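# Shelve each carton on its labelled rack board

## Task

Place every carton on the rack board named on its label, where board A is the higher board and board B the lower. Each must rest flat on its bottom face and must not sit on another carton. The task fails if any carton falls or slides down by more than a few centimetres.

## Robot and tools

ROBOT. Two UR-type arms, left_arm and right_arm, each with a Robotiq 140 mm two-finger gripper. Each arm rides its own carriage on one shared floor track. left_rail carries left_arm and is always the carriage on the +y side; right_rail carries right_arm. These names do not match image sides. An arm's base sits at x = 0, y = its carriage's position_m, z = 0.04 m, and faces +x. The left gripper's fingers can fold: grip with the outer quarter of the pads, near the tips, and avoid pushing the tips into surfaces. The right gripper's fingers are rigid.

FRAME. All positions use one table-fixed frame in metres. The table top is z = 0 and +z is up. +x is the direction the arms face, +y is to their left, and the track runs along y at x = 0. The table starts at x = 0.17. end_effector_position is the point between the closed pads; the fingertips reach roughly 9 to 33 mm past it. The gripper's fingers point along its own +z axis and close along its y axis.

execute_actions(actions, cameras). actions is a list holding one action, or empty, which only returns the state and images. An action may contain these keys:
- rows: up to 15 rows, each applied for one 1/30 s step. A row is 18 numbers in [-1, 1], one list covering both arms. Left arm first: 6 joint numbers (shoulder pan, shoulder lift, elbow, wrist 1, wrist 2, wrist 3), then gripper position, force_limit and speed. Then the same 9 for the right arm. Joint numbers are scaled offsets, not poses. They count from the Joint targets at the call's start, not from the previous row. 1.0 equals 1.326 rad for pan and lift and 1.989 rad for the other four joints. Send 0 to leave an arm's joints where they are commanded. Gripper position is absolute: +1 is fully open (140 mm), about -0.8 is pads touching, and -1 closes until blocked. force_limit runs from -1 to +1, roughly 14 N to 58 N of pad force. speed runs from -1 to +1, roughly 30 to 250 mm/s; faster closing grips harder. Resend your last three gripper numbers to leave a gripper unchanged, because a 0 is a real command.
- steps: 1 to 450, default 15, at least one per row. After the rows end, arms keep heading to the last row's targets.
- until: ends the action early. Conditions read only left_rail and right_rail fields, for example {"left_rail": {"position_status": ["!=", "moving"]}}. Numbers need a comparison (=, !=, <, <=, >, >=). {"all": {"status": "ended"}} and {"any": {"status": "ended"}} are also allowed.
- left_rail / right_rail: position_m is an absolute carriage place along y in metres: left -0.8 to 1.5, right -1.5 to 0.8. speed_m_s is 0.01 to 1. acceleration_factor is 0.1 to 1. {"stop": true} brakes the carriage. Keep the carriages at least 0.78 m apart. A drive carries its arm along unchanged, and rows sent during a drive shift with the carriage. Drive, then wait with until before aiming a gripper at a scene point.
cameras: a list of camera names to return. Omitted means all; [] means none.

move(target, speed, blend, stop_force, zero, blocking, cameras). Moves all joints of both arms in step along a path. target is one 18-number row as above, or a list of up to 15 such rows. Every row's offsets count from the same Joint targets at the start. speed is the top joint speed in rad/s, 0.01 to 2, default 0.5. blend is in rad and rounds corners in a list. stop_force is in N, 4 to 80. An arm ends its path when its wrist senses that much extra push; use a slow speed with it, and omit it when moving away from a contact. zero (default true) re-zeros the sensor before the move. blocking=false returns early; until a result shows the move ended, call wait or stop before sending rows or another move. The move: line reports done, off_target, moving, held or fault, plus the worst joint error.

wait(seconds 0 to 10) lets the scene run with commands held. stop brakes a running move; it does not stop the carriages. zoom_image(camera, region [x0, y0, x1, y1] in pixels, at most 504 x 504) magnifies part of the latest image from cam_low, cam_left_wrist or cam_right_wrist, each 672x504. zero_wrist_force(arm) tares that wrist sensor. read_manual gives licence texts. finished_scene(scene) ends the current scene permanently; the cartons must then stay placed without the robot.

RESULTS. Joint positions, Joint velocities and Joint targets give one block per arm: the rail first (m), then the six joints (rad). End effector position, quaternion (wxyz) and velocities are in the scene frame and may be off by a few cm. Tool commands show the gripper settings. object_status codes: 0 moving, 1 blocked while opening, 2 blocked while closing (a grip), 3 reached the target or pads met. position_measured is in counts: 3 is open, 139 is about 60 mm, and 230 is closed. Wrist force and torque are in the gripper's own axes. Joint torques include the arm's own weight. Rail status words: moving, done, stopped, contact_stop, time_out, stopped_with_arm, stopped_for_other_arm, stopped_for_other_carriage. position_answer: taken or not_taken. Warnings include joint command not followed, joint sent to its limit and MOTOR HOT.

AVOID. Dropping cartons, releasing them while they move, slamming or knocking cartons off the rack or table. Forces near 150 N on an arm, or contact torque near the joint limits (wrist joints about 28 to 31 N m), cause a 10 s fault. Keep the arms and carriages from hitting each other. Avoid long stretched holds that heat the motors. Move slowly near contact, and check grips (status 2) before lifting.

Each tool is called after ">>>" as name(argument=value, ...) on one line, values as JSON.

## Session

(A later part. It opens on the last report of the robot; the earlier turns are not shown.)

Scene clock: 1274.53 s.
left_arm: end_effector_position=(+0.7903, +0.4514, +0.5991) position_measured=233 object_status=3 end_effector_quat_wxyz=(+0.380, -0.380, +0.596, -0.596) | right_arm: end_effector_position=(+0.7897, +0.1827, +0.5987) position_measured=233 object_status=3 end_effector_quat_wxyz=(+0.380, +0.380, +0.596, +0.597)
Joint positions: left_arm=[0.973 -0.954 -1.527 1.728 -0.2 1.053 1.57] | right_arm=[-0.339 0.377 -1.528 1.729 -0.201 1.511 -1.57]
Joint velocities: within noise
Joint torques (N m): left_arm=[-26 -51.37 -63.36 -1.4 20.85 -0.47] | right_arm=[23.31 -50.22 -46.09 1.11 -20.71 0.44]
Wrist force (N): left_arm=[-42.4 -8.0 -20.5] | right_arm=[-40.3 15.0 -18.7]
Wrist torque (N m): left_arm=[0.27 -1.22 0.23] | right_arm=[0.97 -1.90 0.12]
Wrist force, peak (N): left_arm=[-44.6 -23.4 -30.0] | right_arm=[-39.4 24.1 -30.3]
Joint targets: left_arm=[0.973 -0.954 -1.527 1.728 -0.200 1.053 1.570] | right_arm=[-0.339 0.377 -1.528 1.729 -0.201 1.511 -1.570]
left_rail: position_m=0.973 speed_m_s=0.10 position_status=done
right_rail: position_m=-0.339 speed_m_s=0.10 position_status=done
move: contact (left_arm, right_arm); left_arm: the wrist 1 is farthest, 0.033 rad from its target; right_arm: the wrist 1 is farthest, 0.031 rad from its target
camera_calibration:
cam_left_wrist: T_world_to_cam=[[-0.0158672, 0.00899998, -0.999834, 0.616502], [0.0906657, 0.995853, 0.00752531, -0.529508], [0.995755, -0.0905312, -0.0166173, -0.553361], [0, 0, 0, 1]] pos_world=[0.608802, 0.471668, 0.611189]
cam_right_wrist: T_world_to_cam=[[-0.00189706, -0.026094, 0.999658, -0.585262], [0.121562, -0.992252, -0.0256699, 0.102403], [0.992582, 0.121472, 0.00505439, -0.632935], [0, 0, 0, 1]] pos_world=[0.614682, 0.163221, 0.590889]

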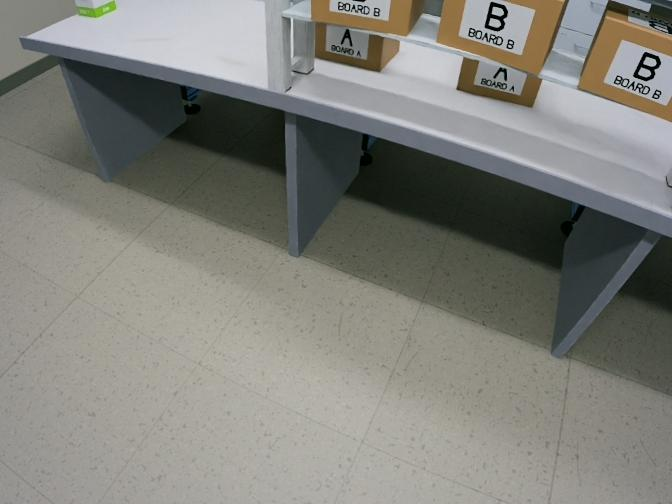

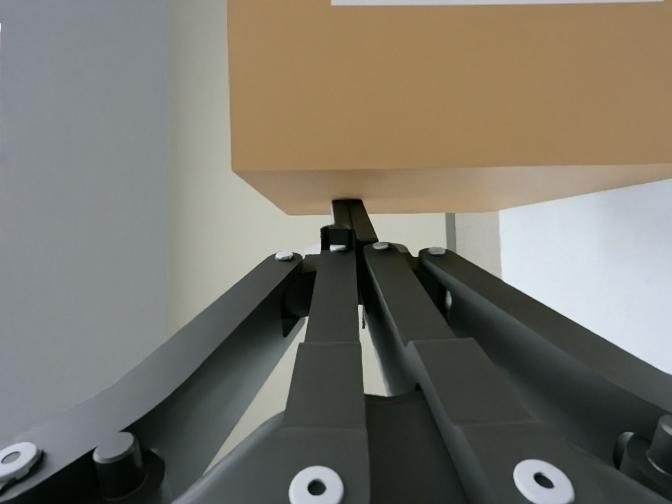

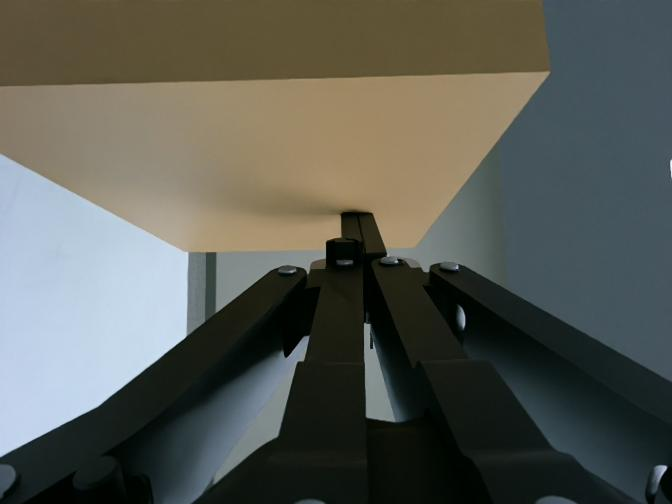

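>>> execute_actions(actions=[{"left_rail":{"position_m":0.986,"speed_m_s":0.05,"acceleration_factor":0.15},"right_rail":{"position_m":-0.3522,"speed_m_s":0.05,"acceleration_factor":0.15},"steps":45,"until":{"all":{"status":"ended"}}}], cameras=[])

>>> move(target=[[-0.1459,-0.1240,0.0507,0.0320,-0.0973,0,-1,0,0,0.0689,-0.1240,0.0507,0.0320,0.0459,0,-1,0,0],[-0.4124,-0.2556,0.1189,0.0515,-0.2749,0,-1,0,0,0.2154,-0.2556,0.1189,0.0515,0.1436,0,-1,0,0]], speed=0.6, blend=0.05, cameras=["cam_right_wrist"])

>>> execute_actions(actions=[{"left_rail":{"position_m":0.7,"speed_m_s":0.6,"acceleration_factor":0.7},"right_rail":{"position_m":-0.7,"speed_m_s":0.6,"acceleration_factor":0.7},"steps":120,"until":{"all":{"status":"ended"}}}], cameras=[])

>>> move(target=[0,0.2362,0.2186,-0.3762,0,0,-1,0,0,0,0.2362,0.2186,-0.3762,0,0,-1,0,0], speed=0.6, cameras=["cam_left_wrist","cam_right_wrist"])

Scene clock: 1288.53 s.
left_arm: end_effector_position=(+0.7903, +0.4643, +0.5992) position_measured=233 object_status=3 end_effector_quat_wxyz=(+0.380, -0.380, +0.596, -0.596) | right_arm: end_effector_position=(+0.7896, +0.1698, +0.5987) position_measured=233 object_status=3 end_effector_quat_wxyz=(+0.380, +0.380, +0.596, +0.597)
Joint positions: left_arm=[0.986 -0.954 -1.527 1.728 -0.201 1.053 1.57] | right_arm=[-0.352 0.377 -1.528 1.729 -0.201 1.511 -1.57]
Joint velocities: within noise
Joint torques (N m): left_arm=[9.39 -53.51 -52.1 -1.94 -2.37 -0.67] | right_arm=[-10.7 -48.55 -44.48 -2.29 2.98 0.48]
Wrist force (N): left_arm=[-0.6 1.8 -0.3] | right_arm=[2.9 8.7 0.2]
Wrist torque (N m): left_arm=[0.02 0.17 0.36] | right_arm=[2.12 -0.89 0.00]
Wrist force, peak (N): left_arm=[-42.6 -7.8 -20.4] | right_arm=[-40.5 15.1 -18.8]
Joint targets: left_arm=[0.986 -0.954 -1.527 1.728 -0.200 1.053 1.570] | right_arm=[-0.352 0.377 -1.528 1.729 -0.201 1.511 -1.570]
Tool commands: left_gripper/position=-1.0 left_gripper/force_limit=+0.0 left_gripper/speed=+0.0 right_gripper/position=-1.0 right_gripper/force_limit=+0.0 right_gripper/speed=+0.0
left_rail: position_m=0.986 speed_m_s=0.05 position_status=done
right_rail: position_m=-0.352 speed_m_s=0.05 position_status=done
No camera images: "cameras" was empty.

Scene clock: 1290.10 s.
left_arm: end_effector_position=(+0.5099, +0.4650, +0.6311) position_measured=233 object_status=3 end_effector_quat_wxyz=(+0.380, -0.380, +0.596, -0.596) | right_arm: end_effector_position=(+0.5091, +0.1692, +0.6305) position_measured=233 object_status=3 end_effector_quat_wxyz=(+0.380, +0.380, +0.596, +0.597)
Joint positions: left_arm=[0.986 -1.5 -1.866 1.964 -0.098 0.506 1.57] | right_arm=[-0.352 0.662 -1.867 1.965 -0.099 1.796 -1.57]
Joint velocities: within noise
Joint torques (N m): left_arm=[-15.74 -44.65 -38.21 1.18 -2.3 -0.61] | right_arm=[12.66 -34.43 -36.45 0.31 3.26 0.51]
Wrist force (N): left_arm=[-0.5 1.9 -0.1] | right_arm=[2.3 9.2 -0.3]
Wrist torque (N m): left_arm=[0.07 0.14 0.36] | right_arm=[2.22 -0.68 -0.02]
Wrist force, peak (N): left_arm=[-3.3 3.0 3.2] | right_arm=[3.3 9.4 -2.6]
Joint targets: left_arm=[0.986 -1.501 -1.866 1.964 -0.098 0.506 1.570] | right_arm=[-0.352 0.663 -1.867 1.965 -0.099 1.796 -1.570]
left_rail: position_m=0.986 speed_m_s=0.05 position_status=done
right_rail: position_m=-0.352 speed_m_s=0.05 position_status=done
move: done
camera_calibration:
cam_right_wrist: T_world_to_cam=[[-0.00189797, -0.0260637, 0.999658, -0.617932], [0.121543, -0.992255, -0.0256399, 0.123928], [0.992584, 0.121453, 0.00505113, -0.352994], [0, 0, 0, 1]] pos_world=[0.334141, 0.149734, 0.622681]
Images, in order (width x height): cam_right_wrist 672x504.

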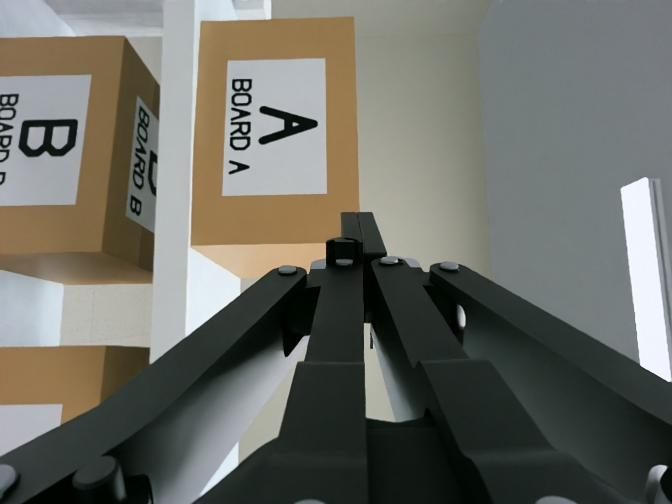

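Scene clock: 1292.10 s.
left_arm: end_effector_position=(+0.5099, +0.1789, +0.6311) position_measured=233 object_status=3 end_effector_quat_wxyz=(+0.380, -0.380, +0.596, -0.596) | right_arm: end_effector_position=(+0.5090, -0.1785, +0.6305) position_measured=233 object_status=3 end_effector_quat_wxyz=(+0.380, +0.380, +0.596, +0.597) end_effector_velocity=(+0.001, -0.002, +0.000) end_effector_angular_velocity=(-0.001, +0.000, -0.001)
Joint positions: left_arm=[0.7 -1.501 -1.866 1.964 -0.098 0.506 1.57] | right_arm=[-0.7 0.663 -1.867 1.965 -0.099 1.796 -1.57]
Joint velocities: left_arm=[within noise] | right_arm=[-0.001 -0.002 0 0 0 0 -0.001]
Joint torques (N m): left_arm=[-0.35 -19.58 -44.56 -1.27 -1.57 -0.54] | right_arm=[8.41 -17.22 -39.57 -0.19 1.72 0.48]
Wrist force (N): left_arm=[-0.5 2.1 -0.5] | right_arm=[2.3 9.4 -0.6]
Wrist torque (N m): left_arm=[0.11 0.14 0.36] | right_arm=[2.28 -0.69 -0.01]
Wrist force, peak (N): left_arm=[-1.9 1.9 -0.7] | right_arm=[3.3 9.8 0.2]
Joint targets: left_arm=[0.700 -1.501 -1.866 1.964 -0.098 0.506 1.570] | right_arm=[-0.700 0.663 -1.867 1.965 -0.099 1.796 -1.570]
Tool commands: left_gripper/position=-1.0 left_gripper/force_limit=+0.0 left_gripper/speed=+0.0 right_gripper/position=-1.0 right_gripper/force_limit=+0.0 right_gripper/speed=+0.0
left_rail: position_m=0.700 speed_m_s=0.60 position_status=done
right_rail: position_m=-0.700 speed_m_s=0.60 position_status=done
No camera images: "cameras" was empty.

Scene clock: 1294.00 s.
left_arm: end_effector_position=(+0.5098, +0.1794, +0.2857) position_measured=233 object_status=3 end_effector_quat_wxyz=(+0.380, -0.380, +0.596, -0.596) | right_arm: end_effector_position=(+0.5084, -0.1791, +0.2855) position_measured=233 object_status=3 end_effector_quat_wxyz=(+0.380, +0.380, +0.596, +0.597)
Joint positions: left_arm=[0.7 -1.501 -1.553 2.399 -0.846 0.506 1.57] | right_arm=[-0.7 0.663 -1.554 2.4 -0.847 1.796 -1.57]
Joint velocities: within noise
Joint torques (N m): left_arm=[10.18 -15.73 -23.27 -4.59 -1.05 -0.52] | right_arm=[5.93 -24.95 -21.57 -7.78 -0.6 0.4]
Wrist force (N): left_arm=[-1.0 2.1 -0.2] | right_arm=[2.1 9.3 0.2]
Wrist torque (N m): left_arm=[0.10 0.27 0.35] | right_arm=[2.24 -0.65 0.01]
Wrist force, peak (N): left_arm=[-1.4 4.6 -0.6] | right_arm=[1.9 12.5 -1.4]
Joint targets: left_arm=[0.700 -1.501 -1.553 2.399 -0.846 0.506 1.570] | right_arm=[-0.700 0.663 -1.554 2.400 -0.847 1.796 -1.570]
left_rail: position_m=0.700 speed_m_s=0.60 position_status=done
right_rail: position_m=-0.700 speed_m_s=0.60 position_status=done
move: done
camera_calibration:
cam_left_wrist: T_world_to_cam=[[-0.0158291, 0.00868389, -0.999837, 0.301197], [0.0907305, 0.995849, 0.00721284, -0.230824], [0.99575, -0.0906015, -0.0165513, -0.303906], [0, 0, 0, 1]] pos_world=[0.328325, 0.199716, 0.297783]
cam_right_wrist: T_world_to_cam=[[-0.00215495, -0.0262644, 0.999653, -0.28201], [0.12156, -0.992249, -0.0258078, -0.230417], [0.992582, 0.121462, 0.00533094, -0.308306], [0, 0, 0, 1]] pos_world=[0.33342, -0.198591, 0.277609]
Images, in order (width x height): cam_left_wrist 672x504, cam_right_wrist 672x504.

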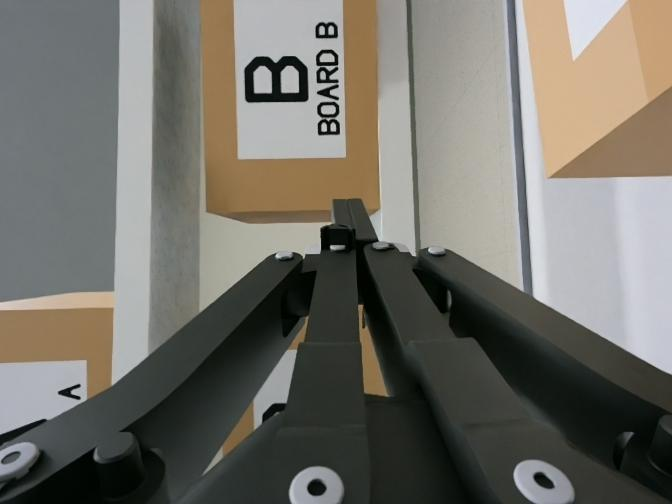

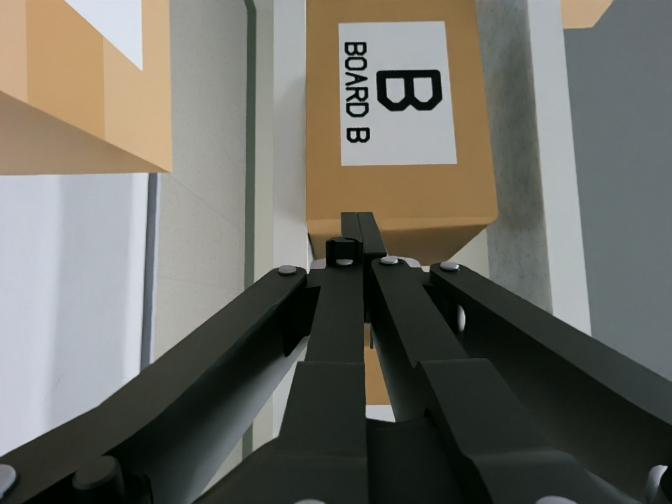

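>>> execute_actions(actions=[{"right_rail":{"position_m":-0.712,"speed_m_s":0.2,"acceleration_factor":0.7},"steps":30,"until":{"all":{"status":"ended"}}}], cameras=[])

>>> move(target=[-0.0491,0.2747,0.0478,-0.2309,-0.0328,0,-1,0,0,0.0304,0.2754,0.0473,-0.2304,0.0212,0,-1,0,0], speed=0.35, cameras=[])

>>> execute_actions(actions=[{"left_rail":{"position_m":0.656,"speed_m_s":0.08,"acceleration_factor":0.3},"right_rail":{"position_m":-0.666,"speed_m_s":0.08,"acceleration_factor":0.3},"steps":90,"until":{"all":{"status":"ended"}}}], cameras=["cam_left_wrist","cam_right_wrist"])

Scene clock: 1311.47 s.
left_arm: end_effector_position=(+0.5098, +0.1795, +0.2856) position_measured=233 object_status=3 end_effector_quat_wxyz=(+0.380, -0.380, +0.596, -0.596) | right_arm: end_effector_position=(+0.5084, -0.1910, +0.2854) position_measured=233 object_status=3 end_effector_quat_wxyz=(+0.380, +0.380, +0.596, +0.597)
Joint positions: left_arm=[0.7 -1.501 -1.553 2.399 -0.846 0.506 1.57] | right_arm=[-0.712 0.663 -1.553 2.4 -0.847 1.796 -1.57]
Joint velocities: within noise
Joint torques (N m): left_arm=[8.33 -16.19 -27.18 -3.36 -0.39 -0.3] | right_arm=[0 -32.02 -28.21 -5.93 -2.12 0.25]
Wrist force (N): left_arm=[-0.4 1.9 -0.1] | right_arm=[2.1 9.2 0.3]
Wrist torque (N m): left_arm=[0.07 0.12 0.36] | right_arm=[2.23 -0.65 0.01]
Wrist force, peak (N): left_arm=[-0.8 2.1 -0.3] | right_arm=[4.0 9.5 1.1]
Joint targets: left_arm=[0.700 -1.501 -1.553 2.399 -0.846 0.506 1.570] | right_arm=[-0.712 0.663 -1.554 2.400 -0.847 1.796 -1.570]
Tool commands: left_gripper/position=-1.0 left_gripper/force_limit=+0.0 left_gripper/speed=+0.0 right_gripper/position=-1.0 right_gripper/force_limit=+0.0 right_gripper/speed=+0.0
left_rail: position_m=0.700 speed_m_s=0.60 position_status=done
right_rail: position_m=-0.712 speed_m_s=0.20 position_status=done
No camera images: "cameras" was empty.

Scene clock: 1313.37 s.
left_arm: end_effector_position=(+0.4849, +0.1786, +0.1180) position_measured=233 object_status=3 end_effector_quat_wxyz=(+0.380, -0.380, +0.596, -0.596) | right_arm: end_effector_position=(+0.4849, -0.1911, +0.1175) position_measured=233 object_status=3 end_effector_quat_wxyz=(+0.380, +0.381, +0.596, +0.596)
Joint positions: left_arm=[0.7 -1.566 -1.189 2.494 -1.305 0.441 1.57] | right_arm=[-0.712 0.703 -1.189 2.494 -1.305 1.838 -1.57]
Joint velocities: within noise
Joint torques (N m): left_arm=[-14.53 -30.18 -2.32 -4.42 -2.51 -0.65] | right_arm=[12.3 -41.07 -6.32 -7.79 3.47 0.61]
Wrist force (N): left_arm=[-0.6 1.6 0.0] | right_arm=[1.9 8.6 0.3]
Wrist torque (N m): left_arm=[0.03 0.19 0.36] | right_arm=[2.09 -0.61 -0.01]
Wrist force, peak (N): left_arm=[-0.9 3.4 -0.4] | right_arm=[2.0 10.8 0.1]
Joint targets: left_arm=[0.700 -1.566 -1.189 2.494 -1.305 0.441 1.570] | right_arm=[-0.712 0.703 -1.188 2.494 -1.305 1.838 -1.570]
left_rail: position_m=0.700 speed_m_s=0.60 position_status=done
right_rail: position_m=-0.712 speed_m_s=0.20 position_status=done
move: done
No camera images: "cameras" was empty.

Scene clock: 1314.70 s.
left_arm: end_effector_position=(+0.4849, +0.1350, +0.1178) position_measured=233 object_status=3 end_effector_quat_wxyz=(+0.380, -0.380, +0.596, -0.596) | right_arm: end_effector_position=(+0.4848, -0.1454, +0.1173) position_measured=233 object_status=3 end_effector_quat_wxyz=(+0.380, +0.381, +0.596, +0.596)
Joint positions: left_arm=[0.656 -1.566 -1.189 2.494 -1.305 0.441 1.57] | right_arm=[-0.666 0.703 -1.188 2.494 -1.305 1.839 -1.57]
Joint velocities: within noise
Joint torques (N m): left_arm=[-12.42 -39.59 -64 -4.26 19.95 -0.56] | right_arm=[15.84 -44.31 -46.09 -7.06 -26.79 0.7]
Wrist force (N): left_arm=[-53.1 -17.5 -36.1] | right_arm=[-60.1 28.7 -41.4]
Wrist torque (N m): left_arm=[0.59 -1.34 0.11] | right_arm=[1.51 -1.77 0.24]
Wrist force, peak (N): left_arm=[-53.1 -17.5 -36.1] | right_arm=[-60.1 28.7 -41.4]
Joint targets: left_arm=[0.656 -1.566 -1.189 2.494 -1.305 0.441 1.570] | right_arm=[-0.666 0.703 -1.188 2.494 -1.305 1.838 -1.570]
Tool commands: left_gripper/position=-1.0 left_gripper/force_limit=+0.0 left_gripper/speed=+0.0 right_gripper/position=-1.0 right_gripper/force_limit=+0.0 right_gripper/speed=+0.0
left_rail: position_m=0.656 speed_m_s=0.08 position_status=done
right_rail: position_m=-0.666 speed_m_s=0.08 position_status=done
camera_calibration:
cam_left_wrist: T_world_to_cam=[[-0.015854, 0.0090499, -0.999833, 0.133246], [0.090305, 0.995885, 0.00758223, -0.182947], [0.995788, -0.0901697, -0.016606, -0.285956], [0, 0, 0, 1]] pos_world=[0.303385, 0.155203, 0.129862]
cam_right_wrist: T_world_to_cam=[[-0.00128777, -0.0254857, 0.999674, -0.113383], [0.11923, -0.992548, -0.0251504, -0.197368], [0.992866, 0.119158, 0.00431682, -0.288484], [0, 0, 0, 1]] pos_world=[0.309812, -0.164411, 0.109628]
Images, in order (width x height): cam_left_wrist 672x504, cam_right_wrist 672x504.

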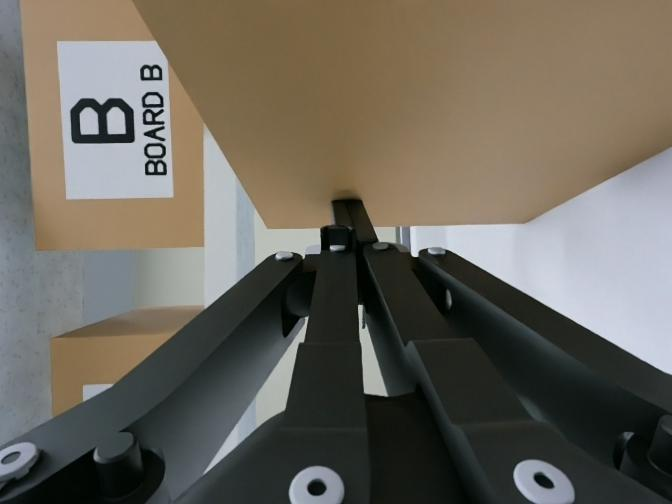

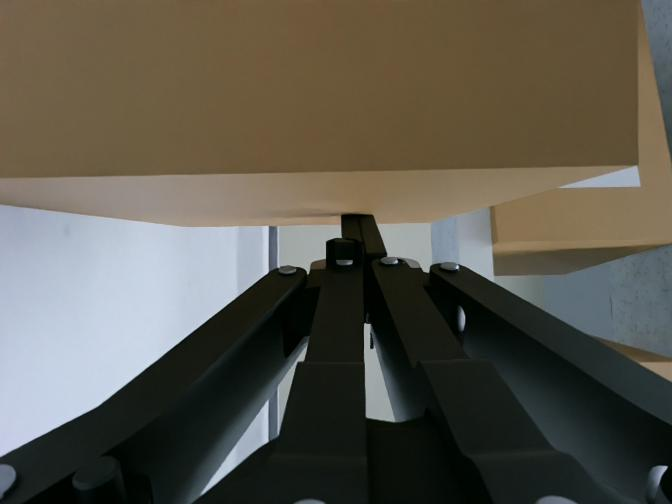

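>>> execute_actions(actions=[{"left_rail":{"position_m":0.6569,"speed_m_s":0.03},"right_rail":{"position_m":-0.6669,"speed_m_s":0.03},"steps":30,"until":{"all":{"status":"ended"}}}], cameras=[])

>>> move(target=[0,-0.0443,-0.0015,0.0310,0,0,-1,0,0,0,-0.0443,-0.0015,0.0310,0,0,-1,0,0], speed=0.12, cameras=["cam_left_wrist","cam_right_wrist"])

Scene clock: 1328.77 s.
left_arm: end_effector_position=(+0.4848, +0.1355, +0.1179) position_measured=233 object_status=3 end_effector_quat_wxyz=(+0.380, -0.380, +0.596, -0.596) | right_arm: end_effector_position=(+0.4849, -0.1459, +0.1175) position_measured=233 object_status=3 end_effector_quat_wxyz=(+0.380, +0.380, +0.596, +0.596)
Joint positions: left_arm=[0.657 -1.566 -1.189 2.494 -1.305 0.441 1.57] | right_arm=[-0.667 0.703 -1.188 2.494 -1.305 1.838 -1.57]
Joint velocities: within noise
Joint torques (N m): left_arm=[-33.26 -69.19 -55.3 -1.84 23.88 -0.3] | right_arm=[40.14 -54.83 -39.82 -4.76 -26.2 0.66]
Wrist force (N): left_arm=[-46.8 -10.6 -22.2] | right_arm=[-52.0 18.1 -26.5]
Wrist torque (N m): left_arm=[0.41 -1.41 0.18] | right_arm=[1.83 -1.79 0.11]
Wrist force, peak (N): left_arm=[-56.6 -16.2 -37.0] | right_arm=[-62.3 25.7 -41.8]
Joint targets: left_arm=[0.657 -1.566 -1.189 2.494 -1.305 0.441 1.570] | right_arm=[-0.667 0.703 -1.188 2.494 -1.305 1.838 -1.570]
Tool commands: left_gripper/position=-1.0 left_gripper/force_limit=+0.0 left_gripper/speed=+0.0 right_gripper/position=-1.0 right_gripper/force_limit=+0.0 right_gripper/speed=+0.0
left_rail: position_m=0.657 speed_m_s=0.03 position_status=done
right_rail: position_m=-0.667 speed_m_s=0.03 position_status=done
No camera images: "cameras" was empty.

Scene clock: 1329.73 s.
left_arm: end_effector_position=(+0.4848, +0.1356, +0.1406) position_measured=233 object_status=3 end_effector_quat_wxyz=(+0.380, -0.380, +0.596, -0.596) | right_arm: end_effector_position=(+0.4848, -0.1460, +0.1401) position_measured=233 object_status=3 end_effector_quat_wxyz=(+0.380, +0.380, +0.596, +0.596)
Joint positions: left_arm=[0.657 -1.566 -1.247 2.491 -1.244 0.441 1.57] | right_arm=[-0.667 0.703 -1.247 2.491 -1.244 1.838 -1.57]
Joint velocities: within noise
Joint torques (N m): left_arm=[-38.86 -80.4 -64.92 -3.01 11.27 -0.43] | right_arm=[30.09 -71.31 -48.07 -4.77 -12.32 0.48]
Wrist force (N): left_arm=[-45.9 9.0 -20.6] | right_arm=[-43.8 -2.9 -19.7]
Wrist torque (N m): left_arm=[0.01 -1.26 0.50] | right_arm=[2.27 -1.72 -0.20]
Wrist force, peak (N): left_arm=[-49.0 8.4 -22.4] | right_arm=[-51.8 18.4 -26.2]
Joint targets: left_arm=[0.657 -1.566 -1.247 2.491 -1.244 0.441 1.570] | right_arm=[-0.667 0.703 -1.247 2.491 -1.243 1.838 -1.570]
left_rail: position_m=0.657 speed_m_s=0.03 position_status=done
right_rail: position_m=-0.667 speed_m_s=0.03 position_status=done
move: done
camera_calibration:
cam_left_wrist: T_world_to_cam=[[-0.0158486, 0.00872291, -0.999836, 0.156032], [0.0907119, 0.995851, 0.00725024, -0.183866], [0.995751, -0.0905822, -0.0165741, -0.285395], [0, 0, 0, 1]] pos_world=[0.303334, 0.15589, 0.15261]
cam_right_wrist: T_world_to_cam=[[-0.0014531, -0.025641, 0.99967, -0.13609], [0.119863, -0.992468, -0.025282, -0.197652], [0.992789, 0.119787, 0.00451556, -0.288382], [0, 0, 0, 1]] pos_world=[0.309796, -0.165109, 0.13235]
Images, in order (width x height): cam_left_wrist 672x504, cam_right_wrist 672x504.

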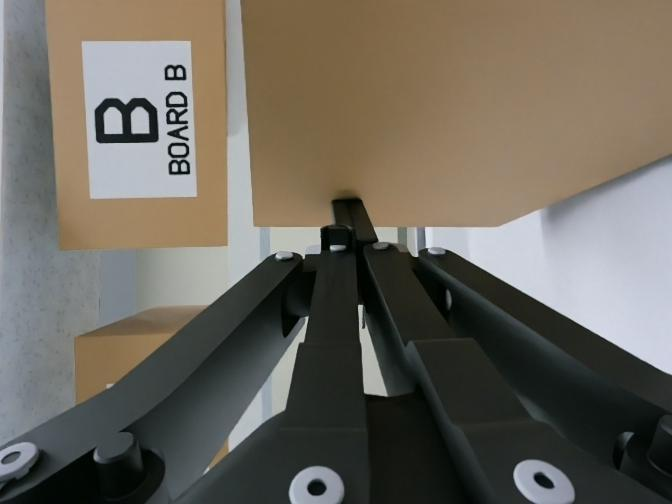

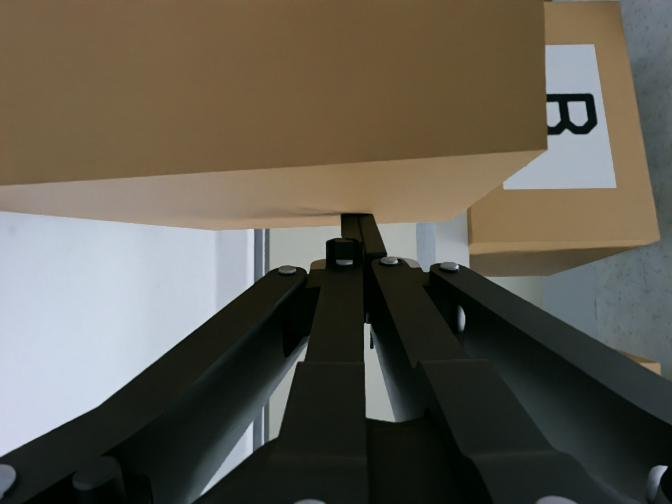

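>>> move(target=[[0.0492,-0.1492,-0.0283,0.1278,0.0328,0,-1,0,0,-0.0311,-0.1492,-0.0283,0.1278,-0.0207,0,-1,0,0],[0.0492,-0.2928,-0.0688,0.2641,0.0328,0,-1,0,0,-0.0311,-0.2928,-0.0688,0.2641,-0.0207,0,-1,0,0],[0.0492,-0.3826,-0.1206,0.3757,0.0328,0,-1,0,0,-0.0311,-0.3826,-0.1206,0.3757,-0.0207,0,-1,0,0],[0.0492,-0.4402,-0.1874,0.4808,0.0328,0,-1,0,0,-0.0311,-0.4402,-0.1874,0.4808,-0.0207,0,-1,0,0],[0.0492,-0.4667,-0.2648,0.5759,0.0328,0,-1,0,0,-0.0311,-0.4667,-0.2648,0.5759,-0.0207,0,-1,0,0]], speed=0.17, blend=0.03, cameras=["cam_right_wrist"])

>>> move(target=[[0.0747,0.0290,-0.0137,-0.0057,0.0498,0,-1,0,0,-0.0443,0.0290,-0.0137,-0.0057,-0.0296,0,-1,0,0],[0.1438,0.0610,-0.0297,-0.0110,0.0959,0,-1,0,0,-0.0830,0.0610,-0.0297,-0.0110,-0.0554,0,-1,0,0],[0.2080,0.0954,-0.0479,-0.0157,0.1387,0,-1,0,0,-0.1170,0.0954,-0.0479,-0.0157,-0.0780,0,-1,0,0],[0.2664,0.1316,-0.0682,-0.0196,0.1776,0,-1,0,0,-0.1465,0.1316,-0.0682,-0.0196,-0.0977,0,-1,0,0],[0.3445,0.1885,-0.1028,-0.0229,0.2297,0,-1,0,0,-0.1842,0.1885,-0.1028,-0.0229,-0.1228,0,-1,0,0],[0.4124,0.2478,-0.1420,-0.0232,0.2749,0,-1,0,0,-0.2154,0.2478,-0.1420,-0.0232,-0.1436,0,-1,0,0]], speed=0.18, blend=0.02, cameras=["cam_right_wrist"])

>>> move(target=[0,0.0116,0.0367,-0.0444,0,0,-1,0,0,0,0.0116,0.0367,-0.0444,0,0,-1,0,0], speed=0.06, stop_force=20, cameras=["cam_left_wrist","cam_right_wrist"])

Scene clock: 1359.67 s.
left_arm: end_effector_position=(+0.5106, +0.1341, +0.2737) position_measured=233 object_status=3 end_effector_quat_wxyz=(+0.381, -0.381, +0.596, -0.595) | right_arm: end_effector_position=(+0.5126, -0.1451, +0.2732) position_measured=233 object_status=3 end_effector_quat_wxyz=(+0.381, +0.381, +0.596, +0.595)
Joint positions: left_arm=[0.657 -1.5 -1.526 2.402 -0.874 0.504 1.57] | right_arm=[-0.667 0.661 -1.526 2.402 -0.874 1.799 -1.57]
Joint velocities: within noise
Joint torques (N m): left_arm=[-20.89 -31.68 -63.9 -5.69 11.83 0.03] | right_arm=[17.57 -35.9 -49.77 -6.9 -10.57 0.46]
Wrist force (N): left_arm=[-58.3 10.1 -26.0] | right_arm=[-57.1 -3.3 -24.4]
Wrist torque (N m): left_arm=[0.00 -1.77 0.48] | right_arm=[2.31 -1.92 -0.21]
Wrist force, peak (N): left_arm=[-75.8 9.1 -33.9] | right_arm=[-75.2 -3.1 -32.1]
Joint targets: left_arm=[0.657 -1.500 -1.526 2.402 -0.874 0.504 1.570] | right_arm=[-0.667 0.661 -1.526 2.402 -0.874 1.799 -1.570]
Tool commands: left_gripper/position=-1.0 left_gripper/force_limit=+0.003922 left_gripper/speed=+0.003922 right_gripper/position=-1.0 right_gripper/force_limit=+0.003922 right_gripper/speed=+0.003922
TORQUE FAULT: the external load on joint 6 (wrist 2) of the left arm reached its load limit, and that arm stopped for 10 seconds. TORQUE FAULT: the external load on joint 6 (wrist 2) of the right arm reached its load limit, and that arm stopped for 10 seconds. A torque fault puts only its own arm into a fault stop. Those arms' remaining commands of this call were not run. Those arms' targets are now where they stood when their stops ended, not their last commands. Those arms keep their grips as last carried out and accept commands again: back off and push less far. Each of those arms stops again whenever a joint's load reaches its limit.
left_rail: position_m=0.657 speed_m_s=0.03 position_status=done
right_rail: position_m=-0.667 speed_m_s=0.03 position_status=done
move: fault (left_arm, right_arm); path passed 1 of 5 targets; left_arm: the wrist 1 is farthest, 0.775 rad from its target; right_arm: the wrist 1 is farthest, 0.776 rad from its target
camera_calibration:
cam_right_wrist: T_world_to_cam=[[-0.000272042, -0.0247114, 0.999695, -0.269563], [0.117609, -0.992758, -0.0245079, -0.195851], [0.99306, 0.117566, 0.00317635, -0.316752], [0, 0, 0, 1]] pos_world=[0.337514, -0.163855, 0.265687]
Images, in order (width x height): cam_right_wrist 672x504.

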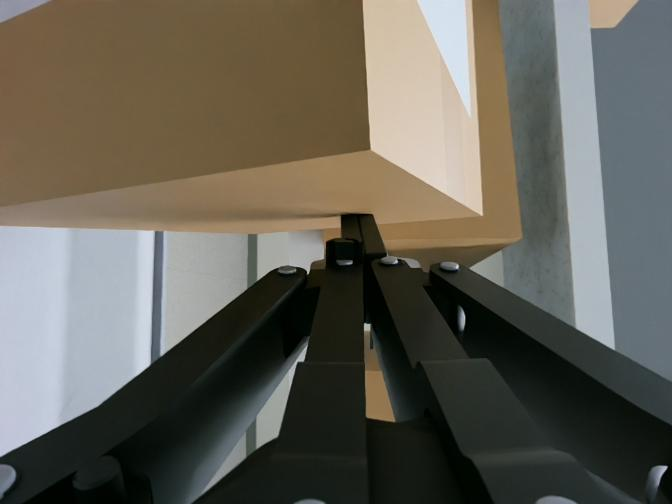

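not run: an earlier result of this reply reported a stop or a fault. Calls in your next reply go to the robot.

not run: an earlier result of this reply reported a stop or a fault. Calls in your next reply go to the robot.

>>> execute_actions(actions=[{"left_rail":{"position_m":0.6576,"speed_m_s":0.03},"right_rail":{"position_m":-0.6676,"speed_m_s":0.03},"steps":30,"until":{"all":{"status":"ended"}}}], cameras=[])

>>> move(target=[[-0.0007,-0.0824,-0.0241,0.0780,0.0010,0,-1,0,0,0.0008,-0.0824,-0.0241,0.0780,-0.0011,0,-1,0,0],[-0.0007,-0.1722,-0.0759,0.1896,0.0010,0,-1,0,0,0.0008,-0.1722,-0.0759,0.1896,-0.0011,0,-1,0,0],[-0.0007,-0.2298,-0.1426,0.2948,0.0010,0,-1,0,0,0.0008,-0.2298,-0.1426,0.2948,-0.0011,0,-1,0,0],[-0.0007,-0.2563,-0.2200,0.3899,0.0010,0,-1,0,0,0.0008,-0.2563,-0.2200,0.3899,-0.0011,0,-1,0,0]], speed=0.15, blend=0.03, cameras=["cam_right_wrist","cam_left_wrist"])

Scene clock: 1371.03 s.
left_arm: end_effector_position=(+0.5106, +0.1347, +0.2738) position_measured=233 object_status=3 end_effector_quat_wxyz=(+0.381, -0.381, +0.596, -0.595) | right_arm: end_effector_position=(+0.5126, -0.1457, +0.2732) position_measured=233 object_status=3 end_effector_quat_wxyz=(+0.380, +0.381, +0.596, +0.595)
Joint positions: left_arm=[0.658 -1.5 -1.526 2.402 -0.874 0.504 1.57] | right_arm=[-0.668 0.661 -1.526 2.402 -0.874 1.799 -1.57]
Joint velocities: within noise
Joint torques (N m): left_arm=[-43.15 -38.06 -78.74 -14.45 24.51 -0.2] | right_arm=[38.35 -38.69 -60.93 -18.33 -25.19 0.39]
Wrist force (N): left_arm=[-49.8 10.1 -22.4] | right_arm=[-48.2 -2.9 -21.0]
Wrist torque (N m): left_arm=[-0.01 -1.51 0.48] | right_arm=[2.29 -1.78 -0.20]
Wrist force, peak (N): left_arm=[-59.0 10.7 -25.9] | right_arm=[-57.5 -3.0 -24.9]
Joint targets: left_arm=[0.658 -1.500 -1.526 2.402 -0.874 0.504 1.570] | right_arm=[-0.668 0.661 -1.526 2.402 -0.874 1.799 -1.570]
Tool commands: left_gripper/position=-1.0 left_gripper/force_limit=+0.003922 left_gripper/speed=+0.003922 right_gripper/position=-1.0 right_gripper/force_limit=+0.003922 right_gripper/speed=+0.003922
left_rail: position_m=0.658 speed_m_s=0.03 position_status=done
right_rail: position_m=-0.668 speed_m_s=0.03 position_status=done
No camera images: "cameras" was empty.

Scene clock: 1376.67 s.
left_arm: end_effector_position=(+0.5097, +0.1362, +0.6308) position_measured=233 object_status=3 end_effector_quat_wxyz=(+0.380, -0.380, +0.596, -0.597) | right_arm: end_effector_position=(+0.5097, -0.1461, +0.6307) position_measured=233 object_status=3 end_effector_quat_wxyz=(+0.380, +0.380, +0.596, +0.596)
Joint positions: left_arm=[0.658 -1.501 -1.866 1.965 -0.099 0.506 1.57] | right_arm=[-0.668 0.662 -1.866 1.964 -0.098 1.797 -1.57]
Joint velocities: within noise
Joint torques (N m): left_arm=[-21.17 -27.52 -76.82 -3.19 21.8 0.12] | right_arm=[24.86 -32.06 -65.66 -4.84 -19.64 0.24]
Wrist force (N): left_arm=[-42.1 9.8 -18.9] | right_arm=[-39.9 -2.2 -18.5]
Wrist torque (N m): left_arm=[0.00 -1.20 0.47] | right_arm=[2.43 -1.65 -0.25]
Wrist force, peak (N): left_arm=[-71.5 10.4 -31.6] | right_arm=[-70.4 -4.0 -29.9]
Joint targets: left_arm=[0.658 -1.501 -1.866 1.964 -0.098 0.506 1.570] | right_arm=[-0.668 0.662 -1.866 1.964 -0.098 1.797 -1.570]
left_rail: position_m=0.658 speed_m_s=0.03 position_status=done
right_rail: position_m=-0.668 speed_m_s=0.03 position_status=done
move: done
camera_calibration:
cam_left_wrist: T_world_to_cam=[[-0.0158392, 0.0089066, -0.999835, 0.646601], [0.0912809, 0.995798, 0.00742458, -0.190716], [0.995699, -0.0911482, -0.0165856, -0.30181], [0, 0, 0, 1]] pos_world=[0.328162, 0.156646, 0.642904]
cam_right_wrist: T_world_to_cam=[[-0.00168537, -0.0258816, 0.999664, -0.626378], [0.120801, -0.99235, -0.0254885, -0.188752], [0.992675, 0.120717, 0.00479898, -0.315271], [0, 0, 0, 1]] pos_world=[0.334708, -0.165461, 0.622869]
Images, in order (width x height): cam_left_wrist 672x504, cam_right_wrist 672x504.

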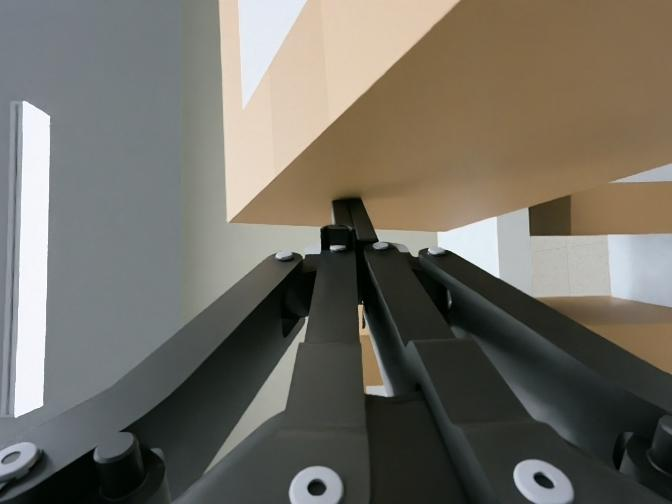

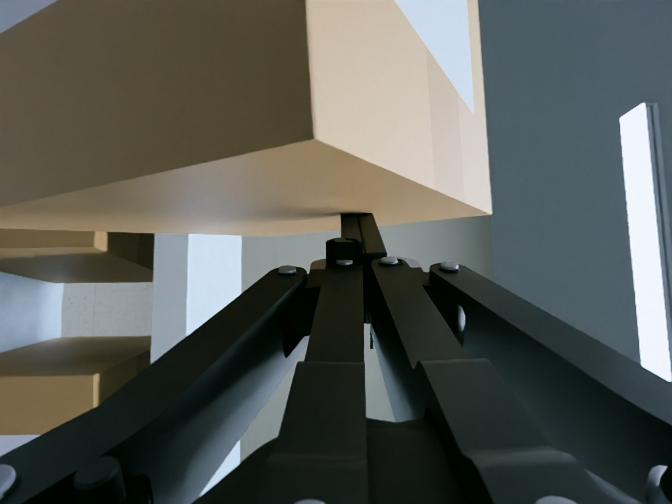

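>>> move(target=[[0,-0.0032,-0.0599,0.0621,0,0,-1,0,0,0,-0.0032,-0.0599,0.0621,0,0,-1,0,0],[0.0747,0.0248,-0.0731,0.0566,0.0498,0,-1,0,0,-0.0443,0.0248,-0.0731,0.0566,-0.0296,0,-1,0,0],[0.1438,0.0559,-0.0885,0.0512,0.0959,0,-1,0,0,-0.0830,0.0559,-0.0885,0.0512,-0.0554,0,-1,0,0],[0.2080,0.0895,-0.1061,0.0465,0.1387,0,-1,0,0,-0.1170,0.0895,-0.1061,0.0465,-0.0780,0,-1,0,0],[0.2664,0.1250,-0.1260,0.0427,0.1776,0,-1,0,0,-0.1465,0.1250,-0.1260,0.0427,-0.0977,0,-1,0,0],[0.3445,0.1814,-0.1599,0.0390,0.2297,0,-1,0,0,-0.1842,0.1814,-0.1599,0.0390,-0.1228,0,-1,0,0],[0.3796,0.2107,-0.1787,0.0382,0.2531,0,-1,0,0,-0.2004,0.2107,-0.1787,0.0382,-0.1336,0,-1,0,0]], speed=0.15, blend=0.02, cameras=["cam_left_wrist","cam_right_wrist"])

Scene clock: 1402.30 s.
left_arm: end_effector_position=(+0.7594, +0.1362, +0.7008) position_measured=233 object_status=3 end_effector_quat_wxyz=(+0.380, -0.380, +0.596, -0.597) | right_arm: end_effector_position=(+0.7595, -0.1461, +0.7005) position_measured=233 object_status=3 end_effector_quat_wxyz=(+0.380, +0.380, +0.596, +0.596)
Joint positions: left_arm=[0.658 -0.998 -1.587 1.609 -0.022 1.009 1.57] | right_arm=[-0.668 0.397 -1.587 1.609 -0.022 1.531 -1.57]
Joint velocities: within noise
Joint torques (N m): left_arm=[-25.22 -17.11 -77.55 -14.24 21.79 -0.26] | right_arm=[18.64 -42.88 -64 -15.94 -22.02 0.15]
Wrist force (N): left_arm=[-40.9 10.8 -18.2] | right_arm=[-39.2 -3.0 -17.5]
Wrist torque (N m): left_arm=[-0.03 -1.20 0.46] | right_arm=[2.45 -1.62 -0.26]
Wrist force, peak (N): left_arm=[-54.6 10.4 -24.4] | right_arm=[-53.3 -3.7 -23.2]
Joint targets: left_arm=[0.658 -0.998 -1.587 1.609 -0.022 1.010 1.570] | right_arm=[-0.668 0.396 -1.586 1.609 -0.022 1.531 -1.570]
left_rail: position_m=0.658 speed_m_s=0.03 position_status=done
right_rail: position_m=-0.668 speed_m_s=0.03 position_status=done
move: done
camera_calibration:
cam_left_wrist: T_world_to_cam=[[-0.0157463, 0.00883825, -0.999837, 0.720455], [0.0914223, 0.995785, 0.00736263, -0.214024], [0.995688, -0.0912914, -0.016488, -0.549368], [0, 0, 0, 1]] pos_world=[0.57791, 0.156601, 0.712855]
cam_right_wrist: T_world_to_cam=[[-0.00172549, -0.026012, 0.99966, -0.695807], [0.120902, -0.992334, -0.0256127, -0.217082], [0.992663, 0.120817, 0.00485718, -0.563625], [0, 0, 0, 1]] pos_world=[0.584534, -0.165421, 0.692748]
Images, in order (width x height): cam_left_wrist 672x504, cam_right_wrist 672x504.

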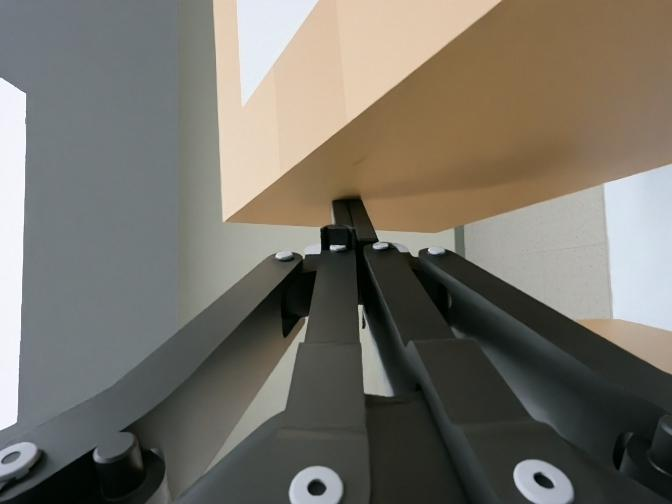

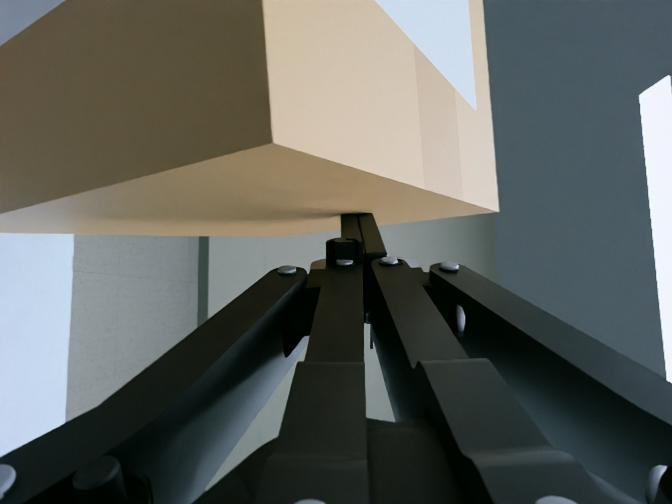

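>>> move(target=[-0.0532,-0.0434,0.0276,0.0014,-0.0354,0,-1,0,0,0.0253,-0.0434,0.0276,0.0014,0.0168,0,-1,0,0], speed=0.15, cameras=[])

>>> move(target=[0,0.0090,0.0652,-0.0712,0,0,-1,0,0,0,0.0090,0.0652,-0.0712,0,0,-1,0,0], speed=0.06, stop_force=8, cameras=["cam_left_wrist","cam_right_wrist"])

Scene clock: 1427.97 s.
left_arm: end_effector_position=(+0.7149, +0.1362, +0.7007) position_measured=233 object_status=3 end_effector_quat_wxyz=(+0.380, -0.380, +0.596, -0.597) | right_arm: end_effector_position=(+0.7148, -0.1458, +0.7004) position_measured=233 object_status=3 end_effector_quat_wxyz=(+0.380, +0.380, +0.596, +0.596)
Joint positions: left_arm=[0.658 -1.068 -1.644 1.664 -0.02 0.939 1.57] | right_arm=[-0.668 0.43 -1.644 1.664 -0.019 1.564 -1.57]
Joint velocities: within noise
Joint torques (N m): left_arm=[-50.01 -51.2 -54.41 -4.05 7.81 0.19] | right_arm=[47.86 -56.62 -48.37 -4.38 -6.96 -0.27]
Wrist force (N): left_arm=[-44.4 10.8 -19.4] | right_arm=[-43.2 -3.0 -18.7]
Wrist torque (N m): left_arm=[0.00 -1.37 0.47] | right_arm=[2.46 -1.67 -0.20]
Wrist force, peak (N): left_arm=[-48.1 10.6 -21.4] | right_arm=[-46.8 -2.4 -21.1]
Joint targets: left_arm=[0.658 -1.068 -1.644 1.664 -0.020 0.939 1.570] | right_arm=[-0.668 0.430 -1.644 1.664 -0.019 1.564 -1.570]
left_rail: position_m=0.658 speed_m_s=0.03 position_status=done
right_rail: position_m=-0.668 speed_m_s=0.03 position_status=done
move: done
No camera images: "cameras" was empty.

Scene clock: 1431.63 s.
left_arm: end_effector_position=(+0.7150, +0.1360, +0.6247) position_measured=233 object_status=3 end_effector_quat_wxyz=(+0.380, -0.380, +0.596, -0.597) | right_arm: end_effector_position=(+0.7148, -0.1458, +0.6222) position_measured=233 object_status=3 end_effector_quat_wxyz=(+0.380, +0.380, +0.596, +0.596)
Joint positions: left_arm=[0.658 -1.068 -1.633 1.787 -0.154 0.939 1.57] | right_arm=[-0.668 0.43 -1.632 1.791 -0.158 1.564 -1.57]
Joint velocities: within noise
Joint torques (N m): left_arm=[-43.34 -54.64 -78.14 -4.52 17.33 -0.09] | right_arm=[40.87 -51.26 -60.3 -3.31 -15.79 -0.28]
Wrist force (N): left_arm=[-44.7 10.2 -19.8] | right_arm=[-42.6 3.5 -22.4]
Wrist torque (N m): left_arm=[-0.28 -1.29 0.39] | right_arm=[2.50 -1.70 -0.04]
Wrist force, peak (N): left_arm=[-55.0 10.9 -24.5] | right_arm=[-54.1 -3.3 -23.1]
Joint targets: left_arm=[0.658 -1.068 -1.633 1.787 -0.154 0.939 1.570] | right_arm=[-0.668 0.430 -1.632 1.791 -0.158 1.564 -1.570]
left_rail: position_m=0.658 speed_m_s=0.03 position_status=done
right_rail: position_m=-0.668 speed_m_s=0.03 position_status=done
move: contact (left_arm, right_arm)
camera_calibration:
cam_left_wrist: T_world_to_cam=[[-0.01576, 0.00883965, -0.999837, 0.64369], [0.0915103, 0.995777, 0.00736133, -0.20924], [0.995679, -0.0913794, -0.0165023, -0.506365], [0, 0, 0, 1]] pos_world=[0.533469, 0.156396, 0.636769]
cam_right_wrist: T_world_to_cam=[[-0.00170036, -0.0259907, 0.999661, -0.617568], [0.120971, -0.992326, -0.0255943, -0.213413], [0.992655, 0.120886, 0.00483144, -0.518885], [0, 0, 0, 1]] pos_world=[0.53984, -0.1651, 0.614403]
Images, in order (width x height): cam_left_wrist 672x504, cam_right_wrist 672x504.

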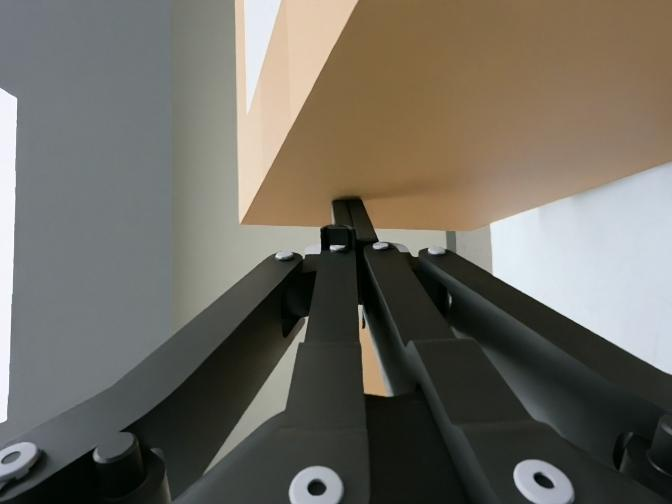

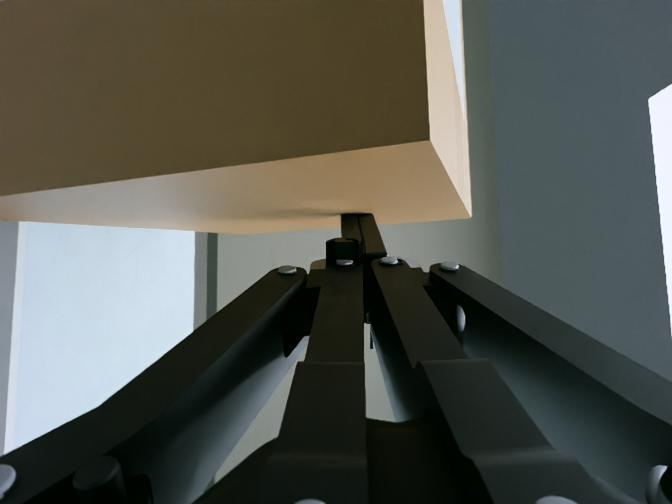

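>>> move(target=[[0,-0.0033,-0.0123,0.0145,0,0,-1,0,0,0,-0.0041,-0.0143,0.0165,0,0,-1,0,0],[0.0288,0.0200,-0.0269,0.0136,0.0192,0,-1,0,0,-0.0142,0.0192,-0.0290,0.0156,-0.0095,0,-1,0,0],[0.0554,0.0425,-0.0417,0.0133,0.0370,0,-1,0,0,-0.0265,0.0418,-0.0437,0.0153,-0.0176,0,-1,0,0],[0.0859,0.0704,-0.0606,0.0136,0.0573,0,-1,0,0,-0.0403,0.0697,-0.0626,0.0156,-0.0269,0,-1,0,0]], speed=0.08, blend=0.01, cameras=["cam_right_wrist"])

>>> move(target=[0,0.0133,0.0444,-0.0533,0,0,-1,0,0,0,0.0133,0.0444,-0.0533,0,0,-1,0,0], speed=0.06, stop_force=22, cameras=["cam_left_wrist","cam_right_wrist"])

Scene clock: 1451.57 s.
left_arm: end_effector_position=(+0.7894, +0.1361, +0.6411) position_measured=233 object_status=3 end_effector_quat_wxyz=(+0.380, -0.380, +0.596, -0.597) | right_arm: end_effector_position=(+0.7894, -0.1461, +0.6416) position_measured=233 object_status=3 end_effector_quat_wxyz=(+0.380, +0.380, +0.596, +0.597)
Joint positions: left_arm=[0.658 -0.954 -1.54 1.667 -0.127 1.053 1.57] | right_arm=[-0.668 0.377 -1.54 1.666 -0.127 1.511 -1.57]
Joint velocities: within noise
Joint torques (N m): left_arm=[-25.63 -20.98 -73.84 -2.93 22.64 0.01] | right_arm=[20.61 -49.12 -63.74 -4.12 -22.21 -0.25]
Wrist force (N): left_arm=[-41.3 6.7 -18.7] | right_arm=[-39.5 -3.1 -17.4]
Wrist torque (N m): left_arm=[-0.16 -1.19 0.33] | right_arm=[2.55 -1.61 -0.16]
Wrist force, peak (N): left_arm=[-44.7 10.9 -19.9] | right_arm=[-43.0 3.8 -22.9]
Joint targets: left_arm=[0.658 -0.954 -1.540 1.667 -0.127 1.053 1.570] | right_arm=[-0.668 0.377 -1.540 1.666 -0.127 1.511 -1.570]
left_rail: position_m=0.658 speed_m_s=0.03 position_status=done
right_rail: position_m=-0.668 speed_m_s=0.03 position_status=done
move: done
camera_calibration:
cam_right_wrist: T_world_to_cam=[[-0.00271126, -0.0264102, 0.999648, -0.636091], [0.121088, -0.992304, -0.0258878, -0.222221], [0.992638, 0.120975, 0.00588835, -0.593637], [0, 0, 0, 1]] pos_world=[0.61445, -0.165495, 0.63361]
Images, in order (width x height): cam_right_wrist 672x504.

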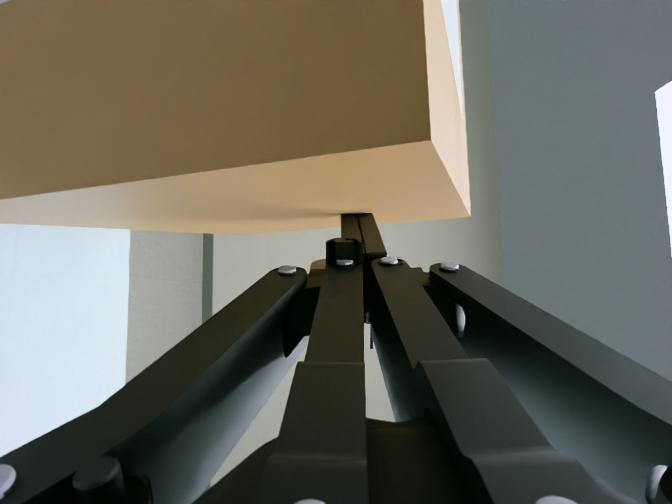

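Scene clock: 1454.30 s.
left_arm: end_effector_position=(+0.7895, +0.1361, +0.5811) position_measured=233 object_status=3 end_effector_quat_wxyz=(+0.380, -0.380, +0.596, -0.597) | right_arm: end_effector_position=(+0.7903, -0.1459, +0.6218) position_measured=233 object_status=3 end_effector_quat_wxyz=(+0.380, +0.380, +0.596, +0.597)
Joint positions: left_arm=[0.658 -0.954 -1.522 1.755 -0.233 1.053 1.57] | right_arm=[-0.668 0.377 -1.534 1.695 -0.162 1.511 -1.57]
Joint velocities: within noise
Joint torques (N m): left_arm=[-20.29 -27.26 -38.87 -4.96 3.27 -0.52] | right_arm=[35.31 -65.1 -43.95 -1.68 -9.2 -0.33]
Wrist force (N): left_arm=[-21.0 -3.4 2.5] | right_arm=[-26.9 7.5 -3.8]
Wrist torque (N m): left_arm=[0.06 -0.67 0.23] | right_arm=[2.18 -1.57 -0.06]
Wrist force, peak (N): left_arm=[-43.8 1.1 -15.8] | right_arm=[-51.0 13.3 -11.8]
Joint targets: left_arm=[0.658 -0.954 -1.522 1.755 -0.233 1.053 1.570] | right_arm=[-0.668 0.377 -1.534 1.695 -0.162 1.511 -1.570]
left_rail: position_m=0.658 speed_m_s=0.03 position_status=done
right_rail: position_m=-0.668 speed_m_s=0.03 position_status=done
move: contact (right_arm); right_arm: the wrist 1 is farthest, 0.071 rad from its target
camera_calibration:
cam_left_wrist: T_world_to_cam=[[-0.015636, 0.00870142, -0.99984, 0.601143], [0.0916013, 0.995769, 0.00723349, -0.21587], [0.995673, -0.0914735, -0.0163669, -0.581374], [0, 0, 0, 1]] pos_world=[0.608032, 0.156546, 0.593092]
cam_right_wrist: T_world_to_cam=[[-0.00305024, -0.0265439, 0.999643, -0.616062], [0.121073, -0.992304, -0.0259795, -0.222521], [0.992639, 0.12095, 0.0062405, -0.594618], [0, 0, 0, 1]] pos_world=[0.615303, -0.165242, 0.613772]
Images, in order (width x height): cam_left_wrist 672x504, cam_right_wrist 672x504.

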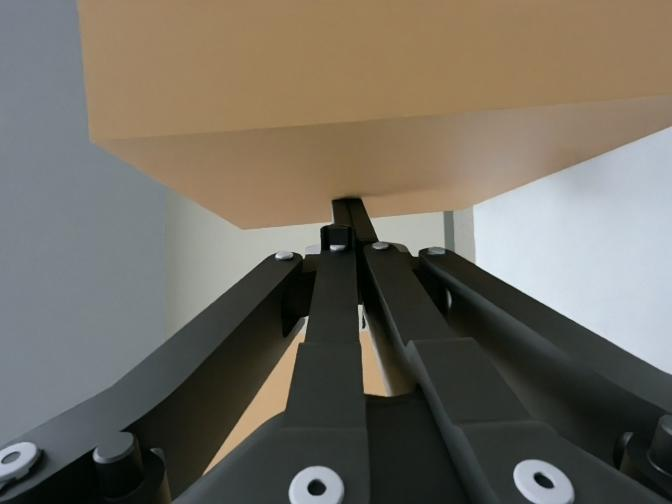

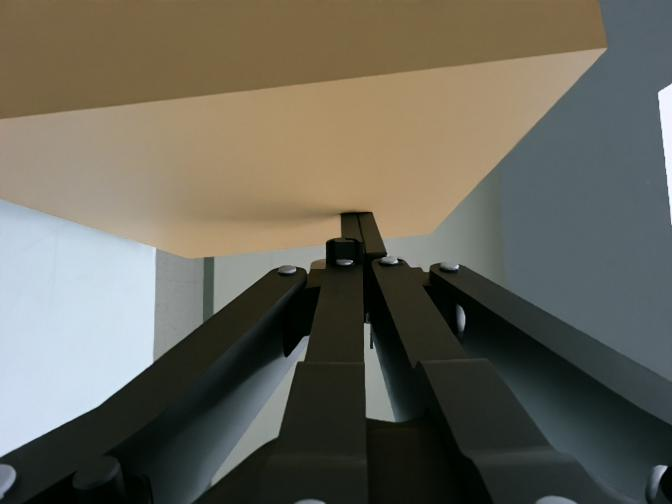

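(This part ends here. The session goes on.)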